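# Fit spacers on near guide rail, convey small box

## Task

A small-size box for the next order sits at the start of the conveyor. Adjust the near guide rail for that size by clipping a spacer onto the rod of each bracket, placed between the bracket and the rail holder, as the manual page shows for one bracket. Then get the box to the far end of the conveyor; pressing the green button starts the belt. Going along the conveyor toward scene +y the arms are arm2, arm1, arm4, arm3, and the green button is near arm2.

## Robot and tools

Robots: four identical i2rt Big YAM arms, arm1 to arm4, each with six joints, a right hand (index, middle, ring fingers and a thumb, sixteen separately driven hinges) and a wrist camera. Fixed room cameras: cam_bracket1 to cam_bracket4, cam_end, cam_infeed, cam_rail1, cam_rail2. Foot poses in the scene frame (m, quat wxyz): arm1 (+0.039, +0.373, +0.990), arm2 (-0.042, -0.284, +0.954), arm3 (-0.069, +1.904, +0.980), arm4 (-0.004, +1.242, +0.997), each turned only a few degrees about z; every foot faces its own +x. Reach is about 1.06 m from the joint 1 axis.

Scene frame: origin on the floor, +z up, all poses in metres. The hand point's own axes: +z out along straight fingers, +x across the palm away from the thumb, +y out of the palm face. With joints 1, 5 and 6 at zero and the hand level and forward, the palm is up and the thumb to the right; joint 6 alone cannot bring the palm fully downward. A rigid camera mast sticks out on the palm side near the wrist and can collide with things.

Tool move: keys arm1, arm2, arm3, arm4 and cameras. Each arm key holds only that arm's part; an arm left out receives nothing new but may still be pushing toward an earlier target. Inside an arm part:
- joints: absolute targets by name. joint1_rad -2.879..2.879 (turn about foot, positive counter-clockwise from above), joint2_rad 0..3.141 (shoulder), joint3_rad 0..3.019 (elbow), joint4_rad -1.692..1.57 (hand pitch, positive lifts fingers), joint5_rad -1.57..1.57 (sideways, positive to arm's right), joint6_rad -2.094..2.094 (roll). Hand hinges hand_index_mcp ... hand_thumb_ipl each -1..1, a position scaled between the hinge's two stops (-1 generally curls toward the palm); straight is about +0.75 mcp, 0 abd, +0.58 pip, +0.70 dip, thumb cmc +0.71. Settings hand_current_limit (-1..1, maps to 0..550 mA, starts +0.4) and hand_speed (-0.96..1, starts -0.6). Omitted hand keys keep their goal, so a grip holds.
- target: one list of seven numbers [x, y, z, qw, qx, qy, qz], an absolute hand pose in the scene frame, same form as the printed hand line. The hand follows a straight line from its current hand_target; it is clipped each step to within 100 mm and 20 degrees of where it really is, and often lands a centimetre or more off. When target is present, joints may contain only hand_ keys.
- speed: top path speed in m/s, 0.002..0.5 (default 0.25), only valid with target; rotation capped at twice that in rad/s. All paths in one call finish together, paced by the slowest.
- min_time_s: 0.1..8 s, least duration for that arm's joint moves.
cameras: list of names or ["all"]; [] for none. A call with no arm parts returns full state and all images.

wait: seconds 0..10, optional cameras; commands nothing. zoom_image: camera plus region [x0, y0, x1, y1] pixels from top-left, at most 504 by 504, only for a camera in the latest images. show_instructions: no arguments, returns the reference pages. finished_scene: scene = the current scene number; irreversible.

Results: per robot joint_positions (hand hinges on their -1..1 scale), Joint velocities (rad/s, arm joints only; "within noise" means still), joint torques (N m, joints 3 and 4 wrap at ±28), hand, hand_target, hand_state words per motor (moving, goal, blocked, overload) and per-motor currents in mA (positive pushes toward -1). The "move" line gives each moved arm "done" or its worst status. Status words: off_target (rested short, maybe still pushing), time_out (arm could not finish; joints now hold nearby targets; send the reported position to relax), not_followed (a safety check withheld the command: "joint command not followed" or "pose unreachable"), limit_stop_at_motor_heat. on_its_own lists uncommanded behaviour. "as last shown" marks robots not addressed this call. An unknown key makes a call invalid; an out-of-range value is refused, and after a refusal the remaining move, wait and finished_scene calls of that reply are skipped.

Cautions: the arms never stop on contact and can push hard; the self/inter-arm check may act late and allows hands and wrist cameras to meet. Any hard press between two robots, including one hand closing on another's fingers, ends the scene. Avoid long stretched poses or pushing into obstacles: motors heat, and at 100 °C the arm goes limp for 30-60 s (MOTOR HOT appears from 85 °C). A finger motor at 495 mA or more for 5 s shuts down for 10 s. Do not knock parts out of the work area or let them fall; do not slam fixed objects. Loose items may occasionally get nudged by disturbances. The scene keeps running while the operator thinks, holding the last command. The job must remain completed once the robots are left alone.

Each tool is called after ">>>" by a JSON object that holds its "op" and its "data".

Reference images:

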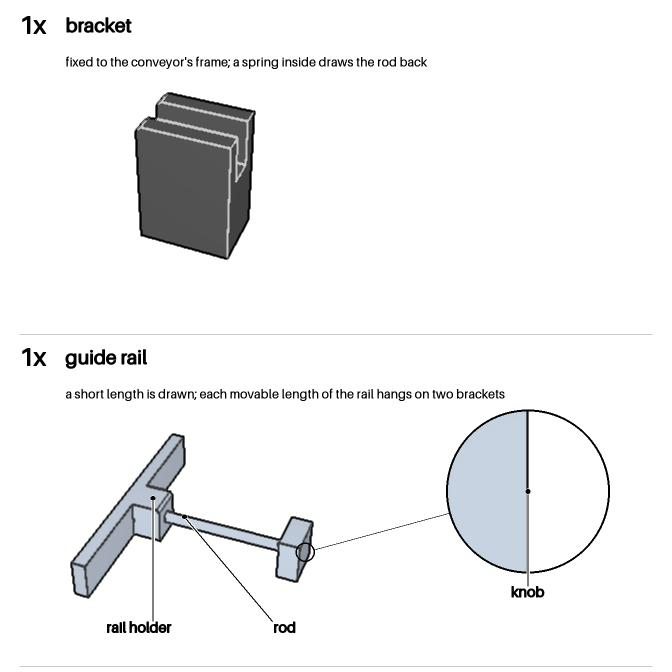

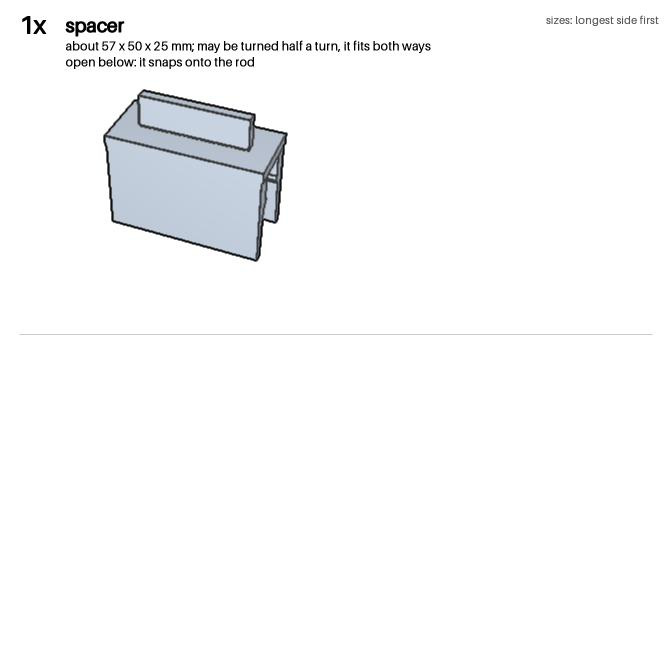

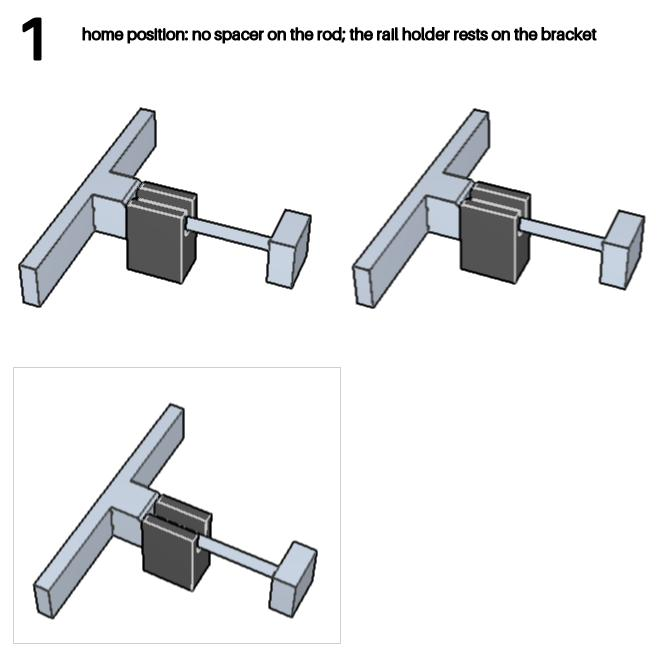

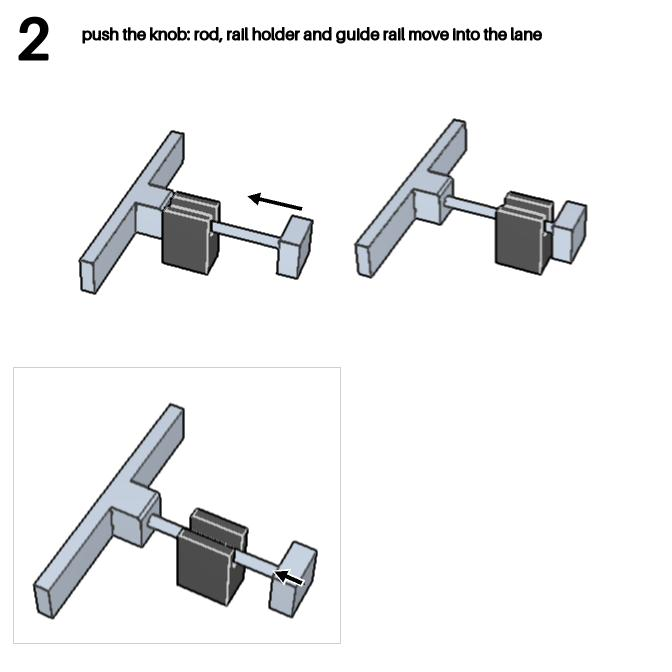

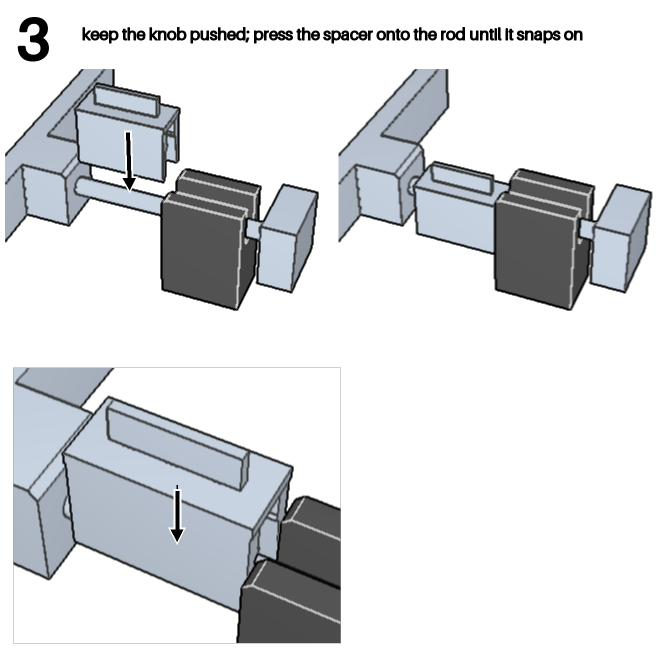

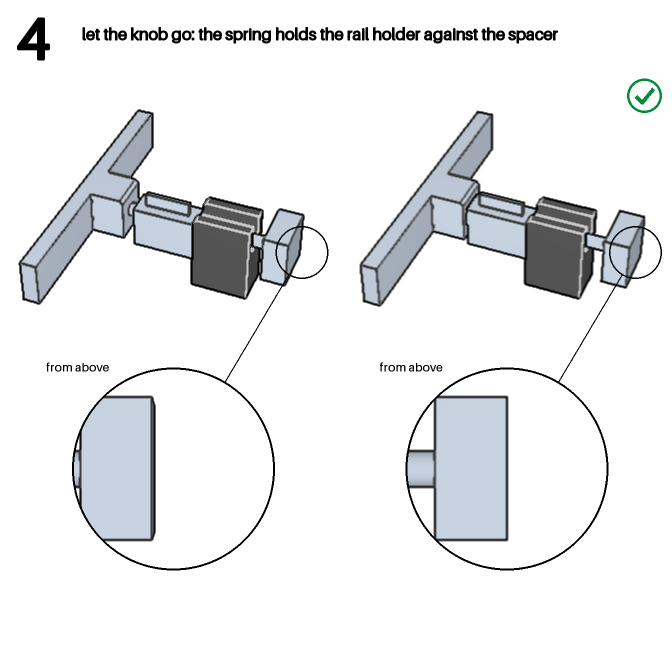

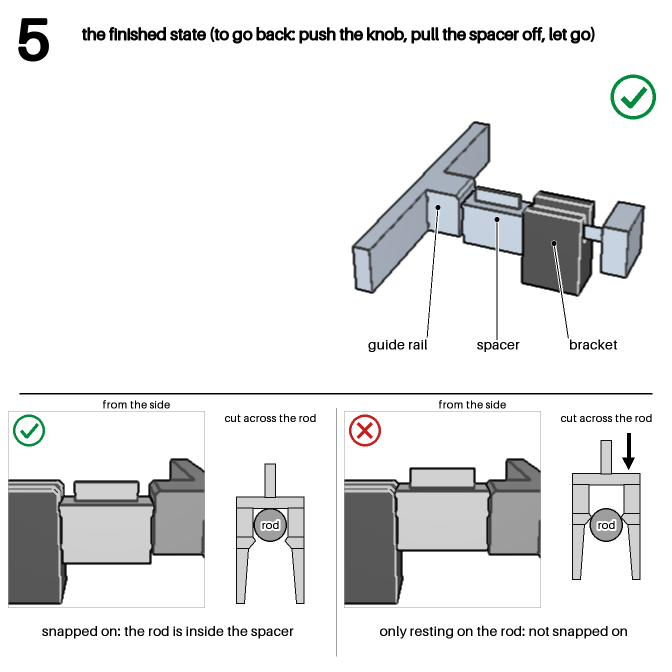

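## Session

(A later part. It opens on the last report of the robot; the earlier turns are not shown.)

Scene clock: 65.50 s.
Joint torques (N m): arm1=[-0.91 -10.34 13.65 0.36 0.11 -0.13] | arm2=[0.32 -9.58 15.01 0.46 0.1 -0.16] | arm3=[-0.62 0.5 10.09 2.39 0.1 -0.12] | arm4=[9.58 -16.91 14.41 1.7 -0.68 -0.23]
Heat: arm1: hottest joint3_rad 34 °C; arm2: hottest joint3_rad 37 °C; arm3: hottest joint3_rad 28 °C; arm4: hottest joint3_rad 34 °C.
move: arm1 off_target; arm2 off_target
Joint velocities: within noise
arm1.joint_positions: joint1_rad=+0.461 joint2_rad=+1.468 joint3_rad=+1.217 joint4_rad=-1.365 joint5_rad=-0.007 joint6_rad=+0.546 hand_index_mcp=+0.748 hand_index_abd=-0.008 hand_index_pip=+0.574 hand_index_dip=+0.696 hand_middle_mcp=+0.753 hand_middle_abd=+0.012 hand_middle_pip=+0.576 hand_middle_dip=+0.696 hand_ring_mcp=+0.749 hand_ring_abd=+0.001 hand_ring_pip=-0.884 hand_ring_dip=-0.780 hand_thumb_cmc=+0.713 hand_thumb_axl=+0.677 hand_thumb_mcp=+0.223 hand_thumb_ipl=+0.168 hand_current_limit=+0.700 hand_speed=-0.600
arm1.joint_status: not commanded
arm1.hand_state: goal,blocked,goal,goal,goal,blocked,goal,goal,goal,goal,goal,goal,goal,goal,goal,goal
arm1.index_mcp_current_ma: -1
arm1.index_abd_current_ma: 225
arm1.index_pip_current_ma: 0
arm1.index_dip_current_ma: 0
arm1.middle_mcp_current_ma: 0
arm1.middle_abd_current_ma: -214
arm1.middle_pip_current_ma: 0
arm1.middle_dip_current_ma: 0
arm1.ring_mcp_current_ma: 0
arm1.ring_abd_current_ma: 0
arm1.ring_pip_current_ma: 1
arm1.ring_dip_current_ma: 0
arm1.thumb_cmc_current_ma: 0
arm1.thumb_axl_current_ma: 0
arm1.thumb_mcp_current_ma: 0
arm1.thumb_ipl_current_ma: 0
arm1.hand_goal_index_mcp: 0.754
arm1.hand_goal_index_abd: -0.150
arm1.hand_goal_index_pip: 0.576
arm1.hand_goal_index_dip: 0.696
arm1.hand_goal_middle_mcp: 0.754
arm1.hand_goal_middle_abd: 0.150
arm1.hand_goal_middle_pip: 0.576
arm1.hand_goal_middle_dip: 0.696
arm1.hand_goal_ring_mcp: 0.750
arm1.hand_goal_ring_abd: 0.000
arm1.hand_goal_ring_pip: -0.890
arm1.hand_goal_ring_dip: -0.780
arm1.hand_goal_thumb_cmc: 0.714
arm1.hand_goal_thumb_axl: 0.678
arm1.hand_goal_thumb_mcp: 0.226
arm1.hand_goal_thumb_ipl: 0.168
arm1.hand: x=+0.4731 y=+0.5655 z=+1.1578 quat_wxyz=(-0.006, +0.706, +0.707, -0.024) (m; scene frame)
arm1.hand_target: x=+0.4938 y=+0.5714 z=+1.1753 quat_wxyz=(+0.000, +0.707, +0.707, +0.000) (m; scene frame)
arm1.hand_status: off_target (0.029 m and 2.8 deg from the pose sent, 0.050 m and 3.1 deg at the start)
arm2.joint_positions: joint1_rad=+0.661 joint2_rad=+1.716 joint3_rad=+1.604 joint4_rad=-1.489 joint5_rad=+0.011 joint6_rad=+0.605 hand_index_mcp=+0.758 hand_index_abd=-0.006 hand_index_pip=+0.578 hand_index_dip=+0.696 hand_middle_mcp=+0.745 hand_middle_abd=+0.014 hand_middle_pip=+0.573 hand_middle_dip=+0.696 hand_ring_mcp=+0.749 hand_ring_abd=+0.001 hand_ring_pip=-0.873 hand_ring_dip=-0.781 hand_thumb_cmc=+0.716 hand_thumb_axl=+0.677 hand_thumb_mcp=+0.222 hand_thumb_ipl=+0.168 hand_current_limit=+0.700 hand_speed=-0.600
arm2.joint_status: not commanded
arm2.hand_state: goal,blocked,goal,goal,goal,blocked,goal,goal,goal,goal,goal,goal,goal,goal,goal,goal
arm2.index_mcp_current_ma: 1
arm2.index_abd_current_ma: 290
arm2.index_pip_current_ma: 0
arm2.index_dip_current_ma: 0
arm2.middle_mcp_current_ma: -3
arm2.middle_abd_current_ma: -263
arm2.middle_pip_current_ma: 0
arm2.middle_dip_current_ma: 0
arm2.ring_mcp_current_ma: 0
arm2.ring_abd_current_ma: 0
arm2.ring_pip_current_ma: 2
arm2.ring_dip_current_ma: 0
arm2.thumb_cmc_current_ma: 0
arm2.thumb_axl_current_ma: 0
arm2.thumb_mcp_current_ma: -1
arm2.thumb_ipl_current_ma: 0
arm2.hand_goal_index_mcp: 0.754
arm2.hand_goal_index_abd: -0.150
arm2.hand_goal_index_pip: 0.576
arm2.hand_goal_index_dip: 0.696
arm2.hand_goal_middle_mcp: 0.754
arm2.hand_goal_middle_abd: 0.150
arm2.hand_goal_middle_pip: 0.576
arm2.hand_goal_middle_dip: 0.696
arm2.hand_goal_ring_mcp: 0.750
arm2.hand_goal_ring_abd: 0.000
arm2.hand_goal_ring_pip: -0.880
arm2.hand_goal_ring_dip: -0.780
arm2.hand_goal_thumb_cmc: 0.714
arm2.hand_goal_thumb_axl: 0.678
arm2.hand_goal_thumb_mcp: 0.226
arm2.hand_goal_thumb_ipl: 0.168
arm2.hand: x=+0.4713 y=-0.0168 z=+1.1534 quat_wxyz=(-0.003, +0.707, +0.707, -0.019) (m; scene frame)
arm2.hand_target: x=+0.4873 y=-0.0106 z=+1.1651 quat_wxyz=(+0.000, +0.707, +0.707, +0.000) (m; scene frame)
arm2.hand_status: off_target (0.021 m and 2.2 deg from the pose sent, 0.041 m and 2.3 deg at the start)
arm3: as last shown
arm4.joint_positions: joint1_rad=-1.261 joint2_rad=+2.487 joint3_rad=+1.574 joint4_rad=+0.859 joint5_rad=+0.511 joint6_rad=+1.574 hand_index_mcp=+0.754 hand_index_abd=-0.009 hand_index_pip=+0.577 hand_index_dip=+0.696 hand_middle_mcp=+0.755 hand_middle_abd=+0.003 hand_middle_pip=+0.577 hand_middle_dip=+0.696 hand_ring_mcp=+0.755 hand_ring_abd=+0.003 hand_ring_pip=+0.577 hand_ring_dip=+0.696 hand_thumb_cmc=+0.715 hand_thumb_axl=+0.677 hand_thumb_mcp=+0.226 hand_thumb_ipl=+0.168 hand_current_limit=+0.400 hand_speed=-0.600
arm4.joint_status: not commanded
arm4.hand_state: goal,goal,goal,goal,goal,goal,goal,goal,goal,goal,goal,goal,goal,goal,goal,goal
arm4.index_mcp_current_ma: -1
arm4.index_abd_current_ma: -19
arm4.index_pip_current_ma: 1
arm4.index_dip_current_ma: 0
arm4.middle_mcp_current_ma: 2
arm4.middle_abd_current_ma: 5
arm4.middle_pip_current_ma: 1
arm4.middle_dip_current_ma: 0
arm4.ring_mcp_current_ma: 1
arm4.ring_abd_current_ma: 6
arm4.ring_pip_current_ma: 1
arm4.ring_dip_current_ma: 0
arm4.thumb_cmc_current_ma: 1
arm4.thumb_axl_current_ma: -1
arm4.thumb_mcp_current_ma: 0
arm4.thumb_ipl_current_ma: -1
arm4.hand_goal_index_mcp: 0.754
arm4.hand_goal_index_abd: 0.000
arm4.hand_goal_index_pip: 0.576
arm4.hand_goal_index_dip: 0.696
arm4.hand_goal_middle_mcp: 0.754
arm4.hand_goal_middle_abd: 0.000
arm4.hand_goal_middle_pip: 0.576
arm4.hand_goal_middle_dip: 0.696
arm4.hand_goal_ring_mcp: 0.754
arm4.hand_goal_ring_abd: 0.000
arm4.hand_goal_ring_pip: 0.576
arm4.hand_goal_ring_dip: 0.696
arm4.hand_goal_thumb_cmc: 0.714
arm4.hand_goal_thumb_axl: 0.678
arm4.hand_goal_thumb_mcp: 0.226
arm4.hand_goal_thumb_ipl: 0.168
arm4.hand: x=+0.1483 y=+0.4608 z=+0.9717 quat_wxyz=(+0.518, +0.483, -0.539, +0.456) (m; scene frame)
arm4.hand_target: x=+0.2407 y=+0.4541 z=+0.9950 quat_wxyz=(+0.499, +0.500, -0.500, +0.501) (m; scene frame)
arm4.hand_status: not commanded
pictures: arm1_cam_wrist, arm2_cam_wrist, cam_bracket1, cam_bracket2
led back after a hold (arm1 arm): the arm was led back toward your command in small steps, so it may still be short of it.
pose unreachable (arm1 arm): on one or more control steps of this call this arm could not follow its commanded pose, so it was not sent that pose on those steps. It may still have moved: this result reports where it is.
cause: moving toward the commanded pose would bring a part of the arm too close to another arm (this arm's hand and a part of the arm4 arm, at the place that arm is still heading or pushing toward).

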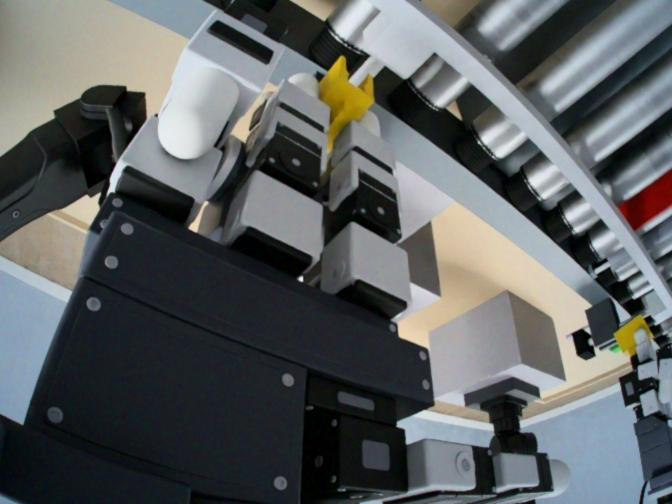

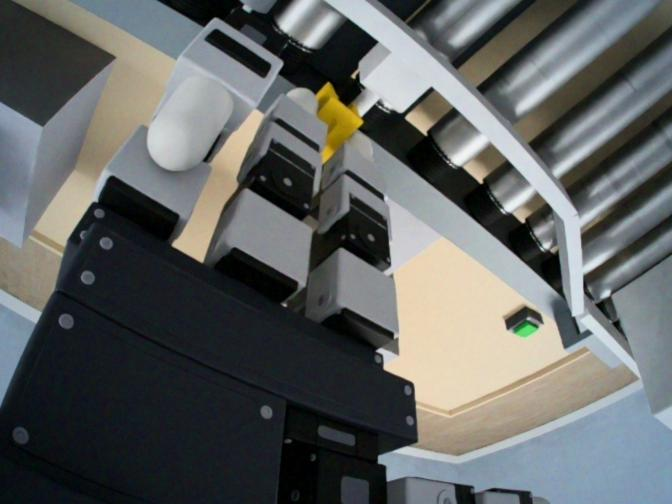

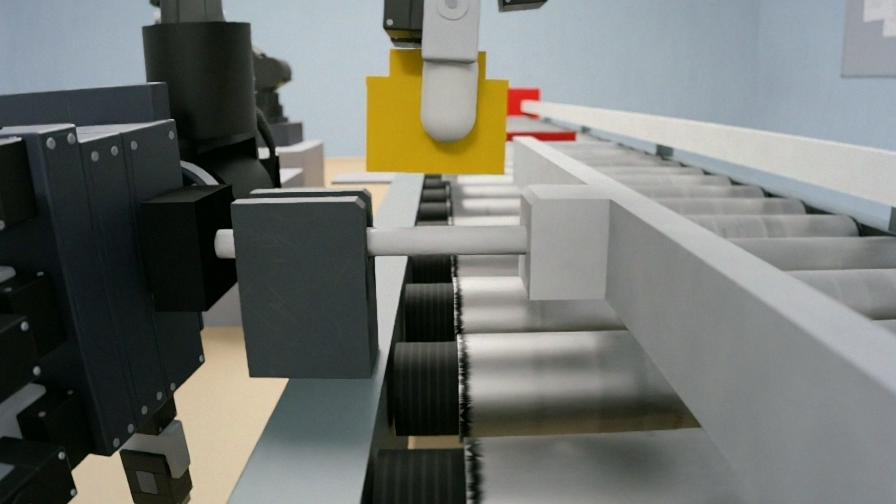

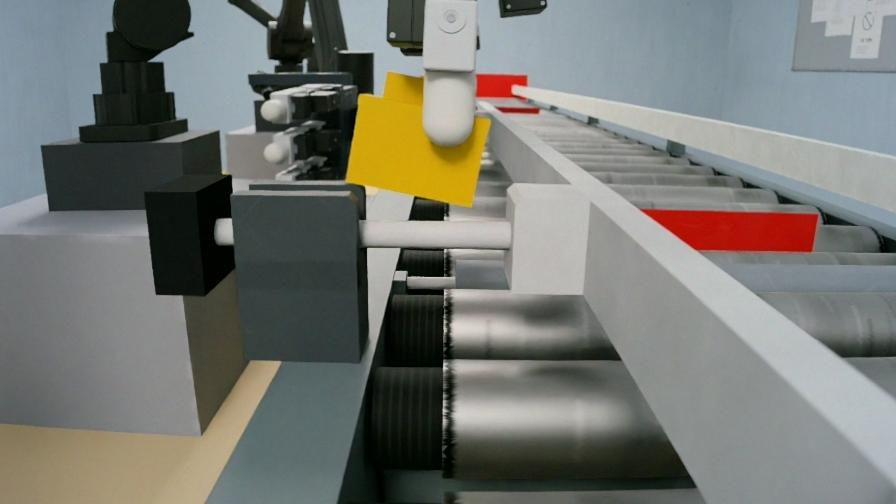

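>>> {"op": "wait", "data": {"seconds": 0.1, "cameras": ["cam_bracket3", "cam_bracket4", "cam_bracket2", "cam_bracket1"]}}

>>> {"op": "zoom_image", "data": {"camera": "cam_bracket3", "region": [200, 120, 620, 380]}}

>>> {"op": "zoom_image", "data": {"camera": "cam_bracket4", "region": [200, 120, 620, 380]}}

>>> {"op": "zoom_image", "data": {"camera": "cam_bracket2", "region": [200, 120, 620, 380]}}

Scene clock: 67.13 s.
Joint torques (N m): arm1=[-0.79 -10.4 13.63 0.38 0.12 -0.11] | arm2=[0.73 -9 15.09 0.38 0.06 -0.12] | arm3=[-0.62 0.5 10.1 2.39 0.11 -0.12] | arm4=[9.52 -16.97 14.39 1.7 -0.68 -0.23]
Heat: arm1: hottest joint3_rad 34 °C; arm2: hottest joint3_rad 37 °C; arm3: hottest joint3_rad 28 °C; arm4: hottest joint3_rad 34 °C.
Joint velocities: within noise
arm1.joint_positions: joint1_rad=+0.461 joint2_rad=+1.468 joint3_rad=+1.217 joint4_rad=-1.365 joint5_rad=-0.007 joint6_rad=+0.546 hand_index_mcp=+0.748 hand_index_abd=-0.008 hand_index_pip=+0.574 hand_index_dip=+0.696 hand_middle_mcp=+0.753 hand_middle_abd=+0.012 hand_middle_pip=+0.576 hand_middle_dip=+0.696 hand_ring_mcp=+0.749 hand_ring_abd=+0.001 hand_ring_pip=-0.884 hand_ring_dip=-0.780 hand_thumb_cmc=+0.713 hand_thumb_axl=+0.677 hand_thumb_mcp=+0.223 hand_thumb_ipl=+0.168 hand_current_limit=+0.700 hand_speed=-0.600
arm1.joint_status: not commanded
arm1.hand_state: goal,blocked,goal,goal,goal,blocked,goal,goal,goal,goal,goal,goal,goal,goal,goal,goal
arm1.index_mcp_current_ma: -1
arm1.index_abd_current_ma: 225
arm1.index_pip_current_ma: 0
arm1.index_dip_current_ma: 0
arm1.middle_mcp_current_ma: 0
arm1.middle_abd_current_ma: -214
arm1.middle_pip_current_ma: 0
arm1.middle_dip_current_ma: 0
arm1.ring_mcp_current_ma: 0
arm1.ring_abd_current_ma: 0
arm1.ring_pip_current_ma: 1
arm1.ring_dip_current_ma: 0
arm1.thumb_cmc_current_ma: 0
arm1.thumb_axl_current_ma: 0
arm1.thumb_mcp_current_ma: 0
arm1.thumb_ipl_current_ma: 0
arm1.hand_goal_index_mcp: 0.754
arm1.hand_goal_index_abd: -0.150
arm1.hand_goal_index_pip: 0.576
arm1.hand_goal_index_dip: 0.696
arm1.hand_goal_middle_mcp: 0.754
arm1.hand_goal_middle_abd: 0.150
arm1.hand_goal_middle_pip: 0.576
arm1.hand_goal_middle_dip: 0.696
arm1.hand_goal_ring_mcp: 0.750
arm1.hand_goal_ring_abd: 0.000
arm1.hand_goal_ring_pip: -0.890
arm1.hand_goal_ring_dip: -0.780
arm1.hand_goal_thumb_cmc: 0.714
arm1.hand_goal_thumb_axl: 0.678
arm1.hand_goal_thumb_mcp: 0.226
arm1.hand_goal_thumb_ipl: 0.168
arm1.hand: x=+0.4731 y=+0.5655 z=+1.1578 quat_wxyz=(-0.006, +0.706, +0.707, -0.024) (m; scene frame)
arm1.hand_target: x=+0.4938 y=+0.5713 z=+1.1753 quat_wxyz=(+0.000, +0.707, +0.707, +0.000) (m; scene frame)
arm1.hand_status: off_target (0.029 m and 2.8 deg from the pose sent, 0.050 m and 3.1 deg at the start)
arm2.joint_positions: joint1_rad=+0.661 joint2_rad=+1.716 joint3_rad=+1.604 joint4_rad=-1.489 joint5_rad=+0.011 joint6_rad=+0.605 hand_index_mcp=+0.758 hand_index_abd=-0.006 hand_index_pip=+0.578 hand_index_dip=+0.696 hand_middle_mcp=+0.745 hand_middle_abd=+0.014 hand_middle_pip=+0.573 hand_middle_dip=+0.696 hand_ring_mcp=+0.749 hand_ring_abd=+0.001 hand_ring_pip=-0.873 hand_ring_dip=-0.781 hand_thumb_cmc=+0.716 hand_thumb_axl=+0.677 hand_thumb_mcp=+0.222 hand_thumb_ipl=+0.168 hand_current_limit=+0.700 hand_speed=-0.600
arm2.joint_status: not commanded
arm2.hand_state: goal,blocked,goal,goal,goal,blocked,goal,goal,goal,goal,goal,goal,goal,goal,goal,goal
arm2.index_mcp_current_ma: 1
arm2.index_abd_current_ma: 290
arm2.index_pip_current_ma: 0
arm2.index_dip_current_ma: 0
arm2.middle_mcp_current_ma: -3
arm2.middle_abd_current_ma: -263
arm2.middle_pip_current_ma: 0
arm2.middle_dip_current_ma: 0
arm2.ring_mcp_current_ma: 0
arm2.ring_abd_current_ma: 0
arm2.ring_pip_current_ma: 2
arm2.ring_dip_current_ma: 0
arm2.thumb_cmc_current_ma: 0
arm2.thumb_axl_current_ma: 0
arm2.thumb_mcp_current_ma: -1
arm2.thumb_ipl_current_ma: 0
arm2.hand_goal_index_mcp: 0.754
arm2.hand_goal_index_abd: -0.150
arm2.hand_goal_index_pip: 0.576
arm2.hand_goal_index_dip: 0.696
arm2.hand_goal_middle_mcp: 0.754
arm2.hand_goal_middle_abd: 0.150
arm2.hand_goal_middle_pip: 0.576
arm2.hand_goal_middle_dip: 0.696
arm2.hand_goal_ring_mcp: 0.750
arm2.hand_goal_ring_abd: 0.000
arm2.hand_goal_ring_pip: -0.880
arm2.hand_goal_ring_dip: -0.780
arm2.hand_goal_thumb_cmc: 0.714
arm2.hand_goal_thumb_axl: 0.678
arm2.hand_goal_thumb_mcp: 0.226
arm2.hand_goal_thumb_ipl: 0.168
arm2.hand: x=+0.4713 y=-0.0168 z=+1.1534 quat_wxyz=(-0.003, +0.707, +0.707, -0.019) (m; scene frame)
arm2.hand_target: x=+0.4873 y=-0.0106 z=+1.1651 quat_wxyz=(+0.000, +0.707, +0.707, +0.000) (m; scene frame)
arm2.hand_status: off_target (0.021 m and 2.2 deg from the pose sent, 0.041 m and 2.3 deg at the start)
arm3.joint_positions: joint1_rad=+0.019 joint2_rad=+0.621 joint3_rad=+1.445 joint4_rad=-1.172 joint5_rad=+0.010 joint6_rad=+1.142 hand_index_mcp=+0.755 hand_index_abd=+0.001 hand_index_pip=+0.577 hand_index_dip=+0.696 hand_middle_mcp=+0.755 hand_middle_abd=+0.001 hand_middle_pip=+0.577 hand_middle_dip=+0.696 hand_ring_mcp=+0.755 hand_ring_abd=+0.001 hand_ring_pip=+0.577 hand_ring_dip=+0.696 hand_thumb_cmc=+0.715 hand_thumb_axl=+0.677 hand_thumb_mcp=+0.226 hand_thumb_ipl=+0.168 hand_current_limit=+0.400 hand_speed=-0.600
arm3.joint_status: not commanded
arm3.hand_state: goal,goal,goal,goal,goal,goal,goal,goal,goal,goal,goal,goal,goal,goal,goal,goal
arm3.index_mcp_current_ma: 1
arm3.index_abd_current_ma: 1
arm3.index_pip_current_ma: 1
arm3.index_dip_current_ma: 0
arm3.middle_mcp_current_ma: 1
arm3.middle_abd_current_ma: 1
arm3.middle_pip_current_ma: 1
arm3.middle_dip_current_ma: 0
arm3.ring_mcp_current_ma: 1
arm3.ring_abd_current_ma: 1
arm3.ring_pip_current_ma: 1
arm3.ring_dip_current_ma: 0
arm3.thumb_cmc_current_ma: 1
arm3.thumb_axl_current_ma: -1
arm3.thumb_mcp_current_ma: 0
arm3.thumb_ipl_current_ma: 0
arm3.hand_goal_index_mcp: 0.754
arm3.hand_goal_index_abd: 0.000
arm3.hand_goal_index_pip: 0.576
arm3.hand_goal_index_dip: 0.696
arm3.hand_goal_middle_mcp: 0.754
arm3.hand_goal_middle_abd: 0.000
arm3.hand_goal_middle_pip: 0.576
arm3.hand_goal_middle_dip: 0.696
arm3.hand_goal_ring_mcp: 0.754
arm3.hand_goal_ring_abd: 0.000
arm3.hand_goal_ring_pip: 0.576
arm3.hand_goal_ring_dip: 0.696
arm3.hand_goal_thumb_cmc: 0.714
arm3.hand_goal_thumb_axl: 0.678
arm3.hand_goal_thumb_mcp: 0.226
arm3.hand_goal_thumb_ipl: 0.168
arm3.hand: x=+0.1747 y=+1.8084 z=+1.5973 quat_wxyz=(+0.136, +0.802, +0.159, +0.560) (m; scene frame)
arm3.hand_target: x=+0.1704 y=+1.8085 z=+1.6097 quat_wxyz=(+0.138, +0.794, +0.157, +0.571) (m; scene frame)
arm3.hand_status: not commanded
arm4.joint_positions: joint1_rad=-1.261 joint2_rad=+2.487 joint3_rad=+1.574 joint4_rad=+0.859 joint5_rad=+0.511 joint6_rad=+1.574 hand_index_mcp=+0.754 hand_index_abd=-0.009 hand_index_pip=+0.577 hand_index_dip=+0.696 hand_middle_mcp=+0.755 hand_middle_abd=+0.003 hand_middle_pip=+0.577 hand_middle_dip=+0.696 hand_ring_mcp=+0.755 hand_ring_abd=+0.003 hand_ring_pip=+0.577 hand_ring_dip=+0.696 hand_thumb_cmc=+0.715 hand_thumb_axl=+0.677 hand_thumb_mcp=+0.226 hand_thumb_ipl=+0.168 hand_current_limit=+0.400 hand_speed=-0.600
arm4.joint_status: not commanded
arm4.hand_state: goal,goal,goal,goal,goal,goal,goal,goal,goal,goal,goal,goal,goal,goal,goal,goal
arm4.index_mcp_current_ma: -1
arm4.index_abd_current_ma: -19
arm4.index_pip_current_ma: 1
arm4.index_dip_current_ma: 0
arm4.middle_mcp_current_ma: 2
arm4.middle_abd_current_ma: 5
arm4.middle_pip_current_ma: 1
arm4.middle_dip_current_ma: 0
arm4.ring_mcp_current_ma: 1
arm4.ring_abd_current_ma: 6
arm4.ring_pip_current_ma: 1
arm4.ring_dip_current_ma: 0
arm4.thumb_cmc_current_ma: 1
arm4.thumb_axl_current_ma: -1
arm4.thumb_mcp_current_ma: 0
arm4.thumb_ipl_current_ma: -1
arm4.hand_goal_index_mcp: 0.754
arm4.hand_goal_index_abd: 0.000
arm4.hand_goal_index_pip: 0.576
arm4.hand_goal_index_dip: 0.696
arm4.hand_goal_middle_mcp: 0.754
arm4.hand_goal_middle_abd: 0.000
arm4.hand_goal_middle_pip: 0.576
arm4.hand_goal_middle_dip: 0.696
arm4.hand_goal_ring_mcp: 0.754
arm4.hand_goal_ring_abd: 0.000
arm4.hand_goal_ring_pip: 0.576
arm4.hand_goal_ring_dip: 0.696
arm4.hand_goal_thumb_cmc: 0.714
arm4.hand_goal_thumb_axl: 0.678
arm4.hand_goal_thumb_mcp: 0.226
arm4.hand_goal_thumb_ipl: 0.168
arm4.hand: x=+0.1483 y=+0.4608 z=+0.9717 quat_wxyz=(+0.518, +0.483, -0.539, +0.456) (m; scene frame)
arm4.hand_target: x=+0.2407 y=+0.4541 z=+0.9950 quat_wxyz=(+0.499, +0.500, -0.500, +0.501) (m; scene frame)
arm4.hand_status: not commanded
wait: 0.10 s; at rest from the start
pictures: cam_bracket1, cam_bracket2, cam_bracket3, cam_bracket4

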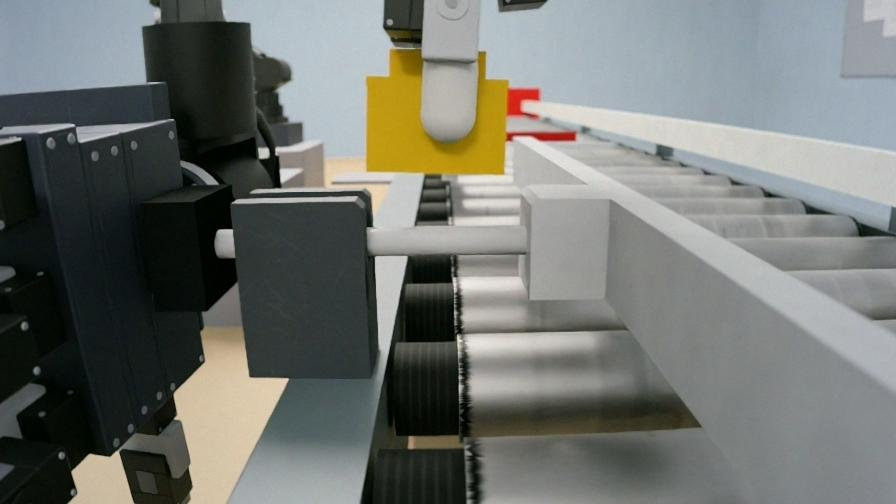

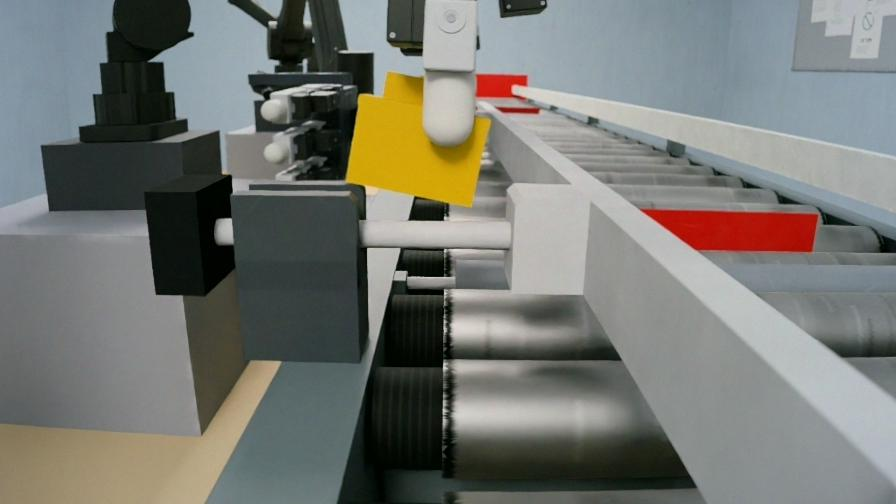

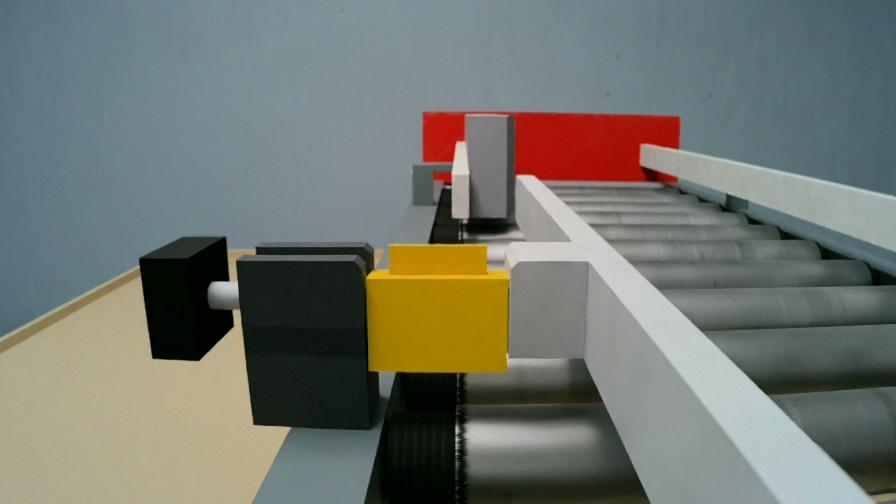

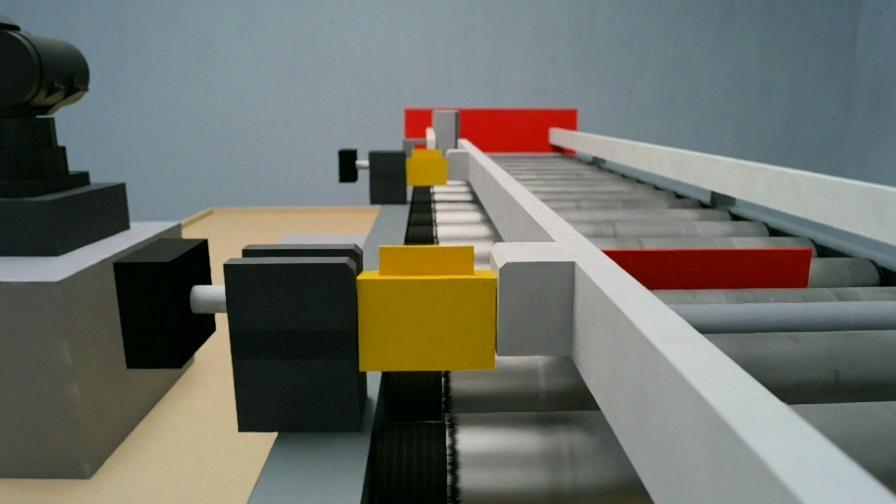

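Scaled by 1.200 from the camera's 896x504 image, which has a finer 1280x720 frame.

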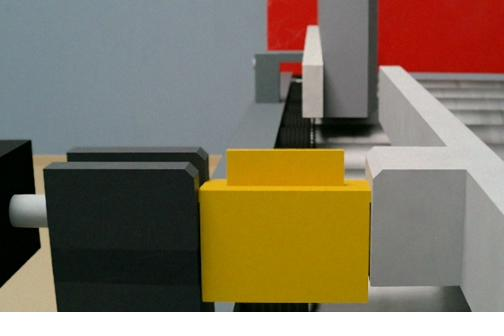

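Scaled by 1.200 from the camera's 896x504 image, which has a finer 1280x720 frame.

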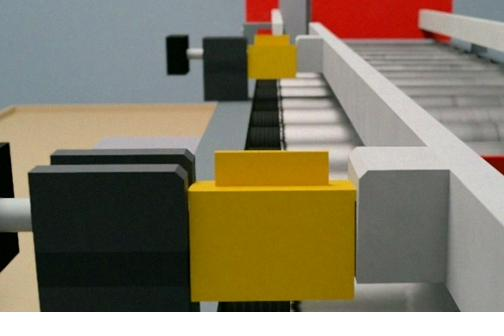

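Scaled by 1.200 from the camera's 896x504 image, which has a finer 1280x720 frame.

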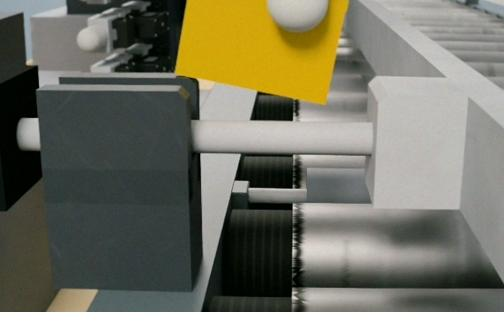

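>>> {"op": "move", "data": {"arm2": {"target": [0.4975, -0.025, 1.177, 0, 0.7071, 0.7071, 0], "speed": 0.1}, "arm1": {"target": [0.4975, 0.5565, 1.175, 0, 0.7071, 0.7071, 0], "speed": 0.1}, "cameras": ["cam_bracket1", "cam_bracket2", "cam_rail1"]}}

>>> {"op": "zoom_image", "data": {"camera": "cam_rail1", "region": [540, 210, 680, 330]}}

>>> {"op": "zoom_image", "data": {"camera": "cam_bracket2", "region": [300, 60, 560, 300]}}

>>> {"op": "zoom_image", "data": {"camera": "cam_bracket1", "region": [300, 60, 560, 300]}}

Scene clock: 68.87 s.
Joint torques (N m): arm1=[-1.08 -11.34 12.36 0.39 0.09 -0.12] | arm2=[1.44 -9.58 15.01 -0.59 0.09 -0.17] | arm3=[-0.67 0.5 10.1 2.4 0.1 -0.13] | arm4=[9.64 -17.03 14.37 1.72 -0.68 -0.22]
Heat: arm1: hottest joint3_rad 34 °C; arm2: hottest joint3_rad 37 °C; arm3: hottest joint3_rad 28 °C; arm4: hottest joint3_rad 35 °C.
move: arm1 off_target; arm2 off_target
Joint velocities: within noise
arm1.joint_positions: joint1_rad=+0.426 joint2_rad=+1.468 joint3_rad=+1.217 joint4_rad=-1.365 joint5_rad=-0.007 joint6_rad=+0.514 hand_index_mcp=+0.748 hand_index_abd=-0.008 hand_index_pip=+0.574 hand_index_dip=+0.696 hand_middle_mcp=+0.753 hand_middle_abd=+0.012 hand_middle_pip=+0.576 hand_middle_dip=+0.696 hand_ring_mcp=+0.749 hand_ring_abd=+0.001 hand_ring_pip=-0.884 hand_ring_dip=-0.780 hand_thumb_cmc=+0.713 hand_thumb_axl=+0.677 hand_thumb_mcp=+0.223 hand_thumb_ipl=+0.168 hand_current_limit=+0.700 hand_speed=-0.600
arm1.joint_status: not commanded
arm1.hand_state: goal,blocked,goal,goal,goal,blocked,goal,goal,goal,goal,goal,goal,goal,goal,goal,goal
arm1.index_mcp_current_ma: -1
arm1.index_abd_current_ma: 225
arm1.index_pip_current_ma: 0
arm1.index_dip_current_ma: 0
arm1.middle_mcp_current_ma: 0
arm1.middle_abd_current_ma: -214
arm1.middle_pip_current_ma: 0
arm1.middle_dip_current_ma: 0
arm1.ring_mcp_current_ma: 0
arm1.ring_abd_current_ma: 0
arm1.ring_pip_current_ma: 1
arm1.ring_dip_current_ma: 0
arm1.thumb_cmc_current_ma: 0
arm1.thumb_axl_current_ma: 0
arm1.thumb_mcp_current_ma: 0
arm1.thumb_ipl_current_ma: 0
arm1.hand_goal_index_mcp: 0.754
arm1.hand_goal_index_abd: -0.150
arm1.hand_goal_index_pip: 0.576
arm1.hand_goal_index_dip: 0.696
arm1.hand_goal_middle_mcp: 0.754
arm1.hand_goal_middle_abd: 0.150
arm1.hand_goal_middle_pip: 0.576
arm1.hand_goal_middle_dip: 0.696
arm1.hand_goal_ring_mcp: 0.750
arm1.hand_goal_ring_abd: 0.000
arm1.hand_goal_ring_pip: -0.890
arm1.hand_goal_ring_dip: -0.780
arm1.hand_goal_thumb_cmc: 0.714
arm1.hand_goal_thumb_axl: 0.678
arm1.hand_goal_thumb_mcp: 0.226
arm1.hand_goal_thumb_ipl: 0.168
arm1.hand: x=+0.4802 y=+0.5531 z=+1.1578 quat_wxyz=(-0.007, +0.707, +0.707, -0.023) (m; scene frame)
arm1.hand_target: x=+0.4966 y=+0.5561 z=+1.1753 quat_wxyz=(+0.000, +0.707, +0.707, +0.000) (m; scene frame)
arm1.hand_status: off_target (0.025 m and 2.8 deg from the pose sent, 0.031 m and 2.8 deg at the start)
arm2.joint_positions: joint1_rad=+0.624 joint2_rad=+1.716 joint3_rad=+1.632 joint4_rad=-1.503 joint5_rad=+0.011 joint6_rad=+0.577 hand_index_mcp=+0.758 hand_index_abd=-0.006 hand_index_pip=+0.578 hand_index_dip=+0.696 hand_middle_mcp=+0.745 hand_middle_abd=+0.014 hand_middle_pip=+0.573 hand_middle_dip=+0.696 hand_ring_mcp=+0.749 hand_ring_abd=+0.001 hand_ring_pip=-0.873 hand_ring_dip=-0.781 hand_thumb_cmc=+0.716 hand_thumb_axl=+0.677 hand_thumb_mcp=+0.222 hand_thumb_ipl=+0.168 hand_current_limit=+0.700 hand_speed=-0.600
arm2.joint_status: not commanded
arm2.hand_state: goal,blocked,goal,goal,goal,blocked,goal,goal,goal,goal,goal,goal,goal,goal,goal,goal
arm2.index_mcp_current_ma: 1
arm2.index_abd_current_ma: 290
arm2.index_pip_current_ma: 0
arm2.index_dip_current_ma: 0
arm2.middle_mcp_current_ma: -3
arm2.middle_abd_current_ma: -263
arm2.middle_pip_current_ma: 0
arm2.middle_dip_current_ma: 0
arm2.ring_mcp_current_ma: 0
arm2.ring_abd_current_ma: 0
arm2.ring_pip_current_ma: 2
arm2.ring_dip_current_ma: 0
arm2.thumb_cmc_current_ma: 0
arm2.thumb_axl_current_ma: 0
arm2.thumb_mcp_current_ma: -1
arm2.thumb_ipl_current_ma: 0
arm2.hand_goal_index_mcp: 0.754
arm2.hand_goal_index_abd: -0.150
arm2.hand_goal_index_pip: 0.576
arm2.hand_goal_index_dip: 0.696
arm2.hand_goal_middle_mcp: 0.754
arm2.hand_goal_middle_abd: 0.150
arm2.hand_goal_middle_pip: 0.576
arm2.hand_goal_middle_dip: 0.696
arm2.hand_goal_ring_mcp: 0.750
arm2.hand_goal_ring_abd: 0.000
arm2.hand_goal_ring_pip: -0.880
arm2.hand_goal_ring_dip: -0.780
arm2.hand_goal_thumb_cmc: 0.714
arm2.hand_goal_thumb_axl: 0.678
arm2.hand_goal_thumb_mcp: 0.226
arm2.hand_goal_thumb_ipl: 0.168
arm2.hand: x=+0.4858 y=-0.0312 z=+1.1647 quat_wxyz=(-0.002, +0.711, +0.704, -0.011) (m; scene frame)
arm2.hand_target: x=+0.4969 y=-0.0253 z=+1.1769 quat_wxyz=(+0.000, +0.707, +0.707, +0.000) (m; scene frame)
arm2.hand_status: off_target (0.018 m and 1.5 deg from the pose sent, 0.036 m and 2.2 deg at the start)
arm3: as last shown
arm4.joint_positions: joint1_rad=-1.261 joint2_rad=+2.487 joint3_rad=+1.574 joint4_rad=+0.859 joint5_rad=+0.511 joint6_rad=+1.574 hand_index_mcp=+0.754 hand_index_abd=-0.009 hand_index_pip=+0.577 hand_index_dip=+0.696 hand_middle_mcp=+0.755 hand_middle_abd=+0.003 hand_middle_pip=+0.577 hand_middle_dip=+0.696 hand_ring_mcp=+0.755 hand_ring_abd=+0.003 hand_ring_pip=+0.577 hand_ring_dip=+0.696 hand_thumb_cmc=+0.715 hand_thumb_axl=+0.677 hand_thumb_mcp=+0.226 hand_thumb_ipl=+0.168 hand_current_limit=+0.400 hand_speed=-0.600
arm4.joint_status: not commanded
arm4.hand_state: goal,goal,goal,goal,goal,goal,goal,goal,goal,goal,goal,goal,goal,goal,goal,goal
arm4.index_mcp_current_ma: -1
arm4.index_abd_current_ma: -19
arm4.index_pip_current_ma: 1
arm4.index_dip_current_ma: 0
arm4.middle_mcp_current_ma: 2
arm4.middle_abd_current_ma: 5
arm4.middle_pip_current_ma: 1
arm4.middle_dip_current_ma: 0
arm4.ring_mcp_current_ma: 1
arm4.ring_abd_current_ma: 6
arm4.ring_pip_current_ma: 1
arm4.ring_dip_current_ma: 0
arm4.thumb_cmc_current_ma: 1
arm4.thumb_axl_current_ma: -1
arm4.thumb_mcp_current_ma: 0
arm4.thumb_ipl_current_ma: -1
arm4.hand_goal_index_mcp: 0.754
arm4.hand_goal_index_abd: 0.000
arm4.hand_goal_index_pip: 0.576
arm4.hand_goal_index_dip: 0.696
arm4.hand_goal_middle_mcp: 0.754
arm4.hand_goal_middle_abd: 0.000
arm4.hand_goal_middle_pip: 0.576
arm4.hand_goal_middle_dip: 0.696
arm4.hand_goal_ring_mcp: 0.754
arm4.hand_goal_ring_abd: 0.000
arm4.hand_goal_ring_pip: 0.576
arm4.hand_goal_ring_dip: 0.696
arm4.hand_goal_thumb_cmc: 0.714
arm4.hand_goal_thumb_axl: 0.678
arm4.hand_goal_thumb_mcp: 0.226
arm4.hand_goal_thumb_ipl: 0.168
arm4.hand: x=+0.1483 y=+0.4608 z=+0.9717 quat_wxyz=(+0.518, +0.483, -0.539, +0.456) (m; scene frame)
arm4.hand_target: x=+0.2407 y=+0.4541 z=+0.9950 quat_wxyz=(+0.499, +0.500, -0.500, +0.501) (m; scene frame)
arm4.hand_status: not commanded
pictures: cam_bracket1, cam_bracket2, cam_rail1
led back after a hold (arm1 arm): the arm was led back toward your command in small steps, so it may still be short of it.
pose unreachable (arm1 arm): on one or more control steps of this call this arm could not follow its commanded pose, so it was not sent that pose on those steps. It may still have moved: this result reports where it is.
cause: moving toward the commanded pose would bring a part of the arm too close to another arm (this arm's hand and a part of the arm4 arm, at the place that arm is still heading or pushing toward).

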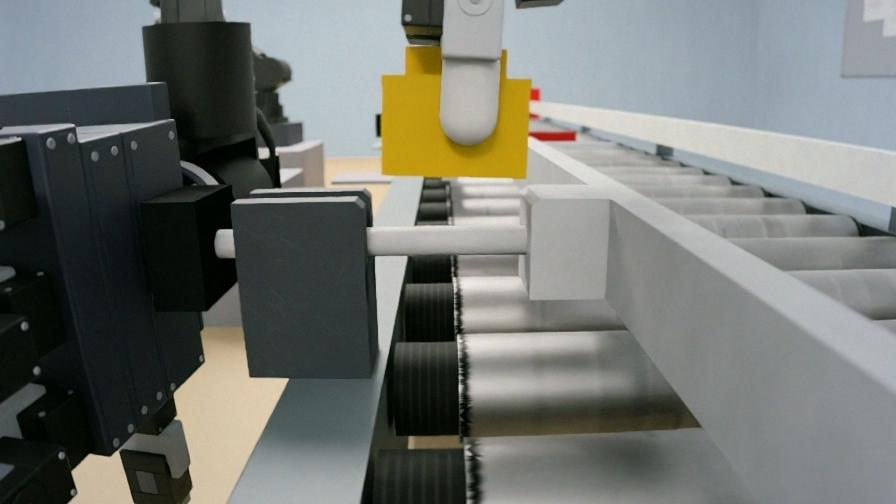

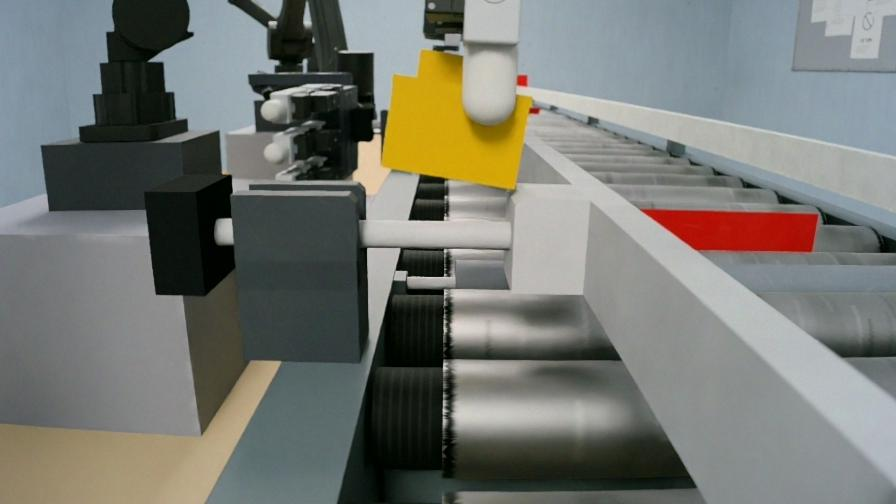

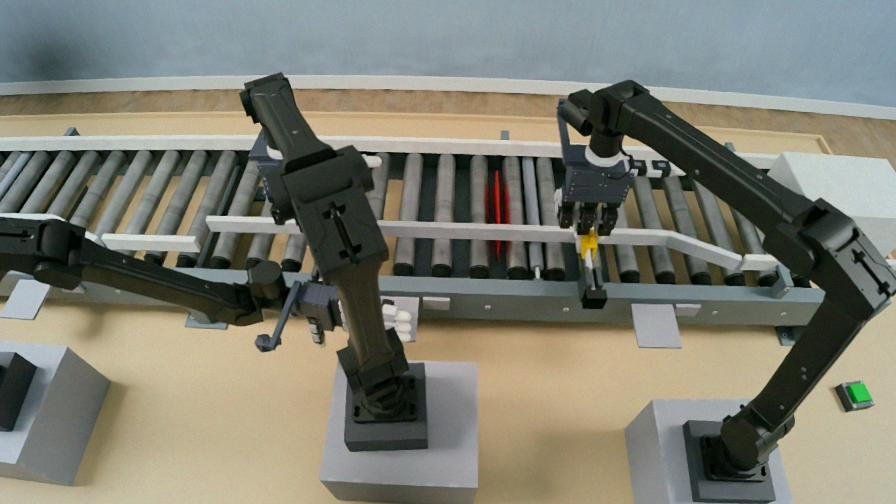

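Scaled by 3.600 from the camera's 896x504 image, which has a finer 1280x720 frame.

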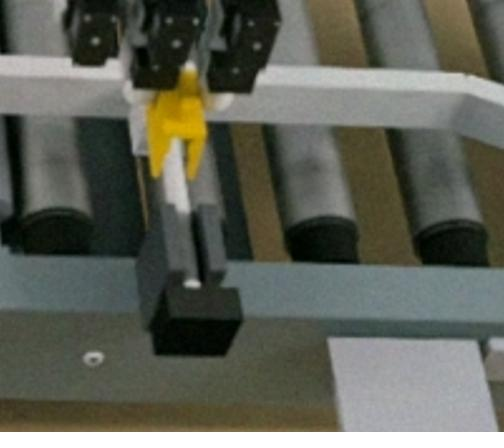

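Scaled by 1.938 from the camera's 896x504 image, which has a finer 1280x720 frame.

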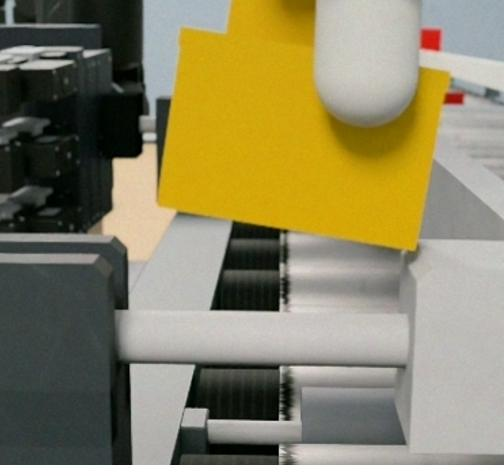

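Scaled by 1.938 from the camera's 896x504 image, which has a finer 1280x720 frame.

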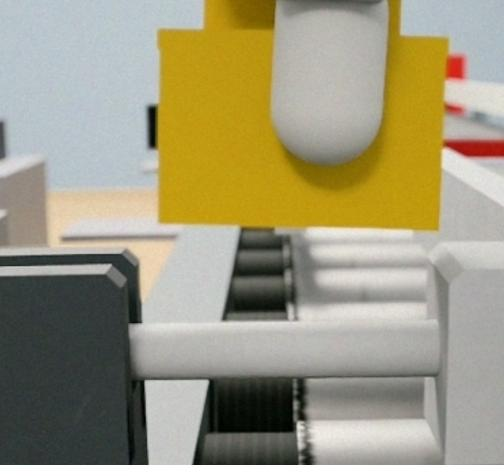

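>>> {"op": "move", "data": {"arm2": {"target": [0.4915, -0.027, 1.150, 0, 0.7071, 0.7071, 0], "speed": 0.08}, "cameras": ["cam_bracket2"]}}

Scene clock: 70.13 s.
Joint torques (N m): arm1=[-1.14 -11.46 12.38 0.43 0.07 -0.12] | arm2=[1.44 -9.52 9.44 1.09 0.22 -0.1] | arm3=[-0.67 0.5 10.1 2.39 0.1 -0.12] | arm4=[9.58 -16.91 14.38 1.63 -0.69 -0.23]
Heat: arm1: hottest joint3_rad 34 °C; arm2: hottest joint3_rad 37 °C; arm3: hottest joint3_rad 28 °C; arm4: hottest joint3_rad 35 °C.
move: arm2 done
Joint velocities: within noise
arm1, arm3, arm4: as last shown
arm1.joint_positions: joint1_rad=+0.426 joint2_rad=+1.468 joint3_rad=+1.217 joint4_rad=-1.365 joint5_rad=-0.007 joint6_rad=+0.512 hand_index_mcp=+0.748 hand_index_abd=-0.008 hand_index_pip=+0.574 hand_index_dip=+0.696 hand_middle_mcp=+0.753 hand_middle_abd=+0.012 hand_middle_pip=+0.576 hand_middle_dip=+0.696 hand_ring_mcp=+0.749 hand_ring_abd=+0.001 hand_ring_pip=-0.884 hand_ring_dip=-0.780 hand_thumb_cmc=+0.713 hand_thumb_axl=+0.677 hand_thumb_mcp=+0.223 hand_thumb_ipl=+0.168 hand_current_limit=+0.700 hand_speed=-0.600
arm1.hand: x=+0.4803 y=+0.5531 z=+1.1578 quat_wxyz=(-0.007, +0.707, +0.707, -0.023) (m; scene frame)
arm1.hand_target: x=+0.4966 y=+0.5560 z=+1.1753 quat_wxyz=(+0.000, +0.707, +0.707, +0.000) (m; scene frame)
arm2.joint_positions: joint1_rad=+0.625 joint2_rad=+1.714 joint3_rad=+1.612 joint4_rad=-1.456 joint5_rad=+0.008 joint6_rad=+0.577 hand_index_mcp=+0.777 hand_index_abd=-0.007 hand_index_pip=+0.588 hand_index_dip=+0.700 hand_middle_mcp=+0.748 hand_middle_abd=+0.014 hand_middle_pip=+0.573 hand_middle_dip=+0.696 hand_ring_mcp=+0.749 hand_ring_abd=+0.001 hand_ring_pip=-0.873 hand_ring_dip=-0.781 hand_thumb_cmc=+0.716 hand_thumb_axl=+0.677 hand_thumb_mcp=+0.222 hand_thumb_ipl=+0.168 hand_current_limit=+0.700 hand_speed=-0.600
arm2.joint_status: not commanded
arm2.hand_state: blocked,blocked,goal,goal,goal,blocked,goal,goal,goal,goal,goal,goal,goal,goal,goal,goal
arm2.index_mcp_current_ma: 16
arm2.index_abd_current_ma: 285
arm2.index_pip_current_ma: 5
arm2.index_dip_current_ma: 1
arm2.middle_mcp_current_ma: -1
arm2.middle_abd_current_ma: -263
arm2.middle_pip_current_ma: 0
arm2.middle_dip_current_ma: 0
arm2.ring_mcp_current_ma: 0
arm2.ring_abd_current_ma: 0
arm2.ring_pip_current_ma: 2
arm2.ring_dip_current_ma: 0
arm2.thumb_cmc_current_ma: 0
arm2.thumb_axl_current_ma: 0
arm2.thumb_mcp_current_ma: -1
arm2.thumb_ipl_current_ma: 0
arm2.hand_goal_index_mcp: 0.754
arm2.hand_goal_index_abd: -0.150
arm2.hand_goal_index_pip: 0.576
arm2.hand_goal_index_dip: 0.696
arm2.hand_goal_middle_mcp: 0.754
arm2.hand_goal_middle_abd: 0.150
arm2.hand_goal_middle_pip: 0.576
arm2.hand_goal_middle_dip: 0.696
arm2.hand_goal_ring_mcp: 0.750
arm2.hand_goal_ring_abd: 0.000
arm2.hand_goal_ring_pip: -0.880
arm2.hand_goal_ring_dip: -0.780
arm2.hand_goal_thumb_cmc: 0.714
arm2.hand_goal_thumb_axl: 0.678
arm2.hand_goal_thumb_mcp: 0.226
arm2.hand_goal_thumb_ipl: 0.168
arm2.hand: x=+0.4897 y=-0.0267 z=+1.1593 quat_wxyz=(-0.001, +0.710, +0.704, +0.003) (m; scene frame)
arm2.hand_target: x=+0.4914 y=-0.0270 z=+1.1502 quat_wxyz=(+0.000, +0.707, +0.707, +0.000) (m; scene frame)
arm2.hand_status: done (0.010 m and 0.6 deg from the pose sent, 0.016 m and 1.4 deg at the start)
pictures: cam_bracket2

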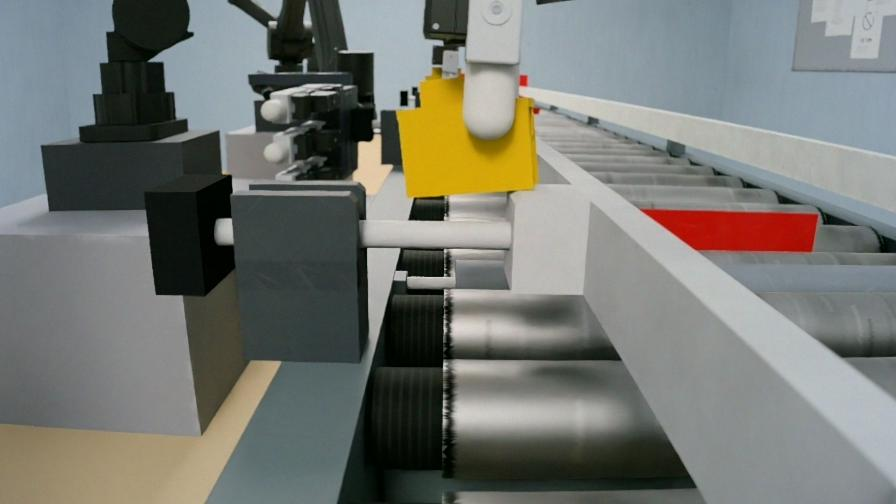

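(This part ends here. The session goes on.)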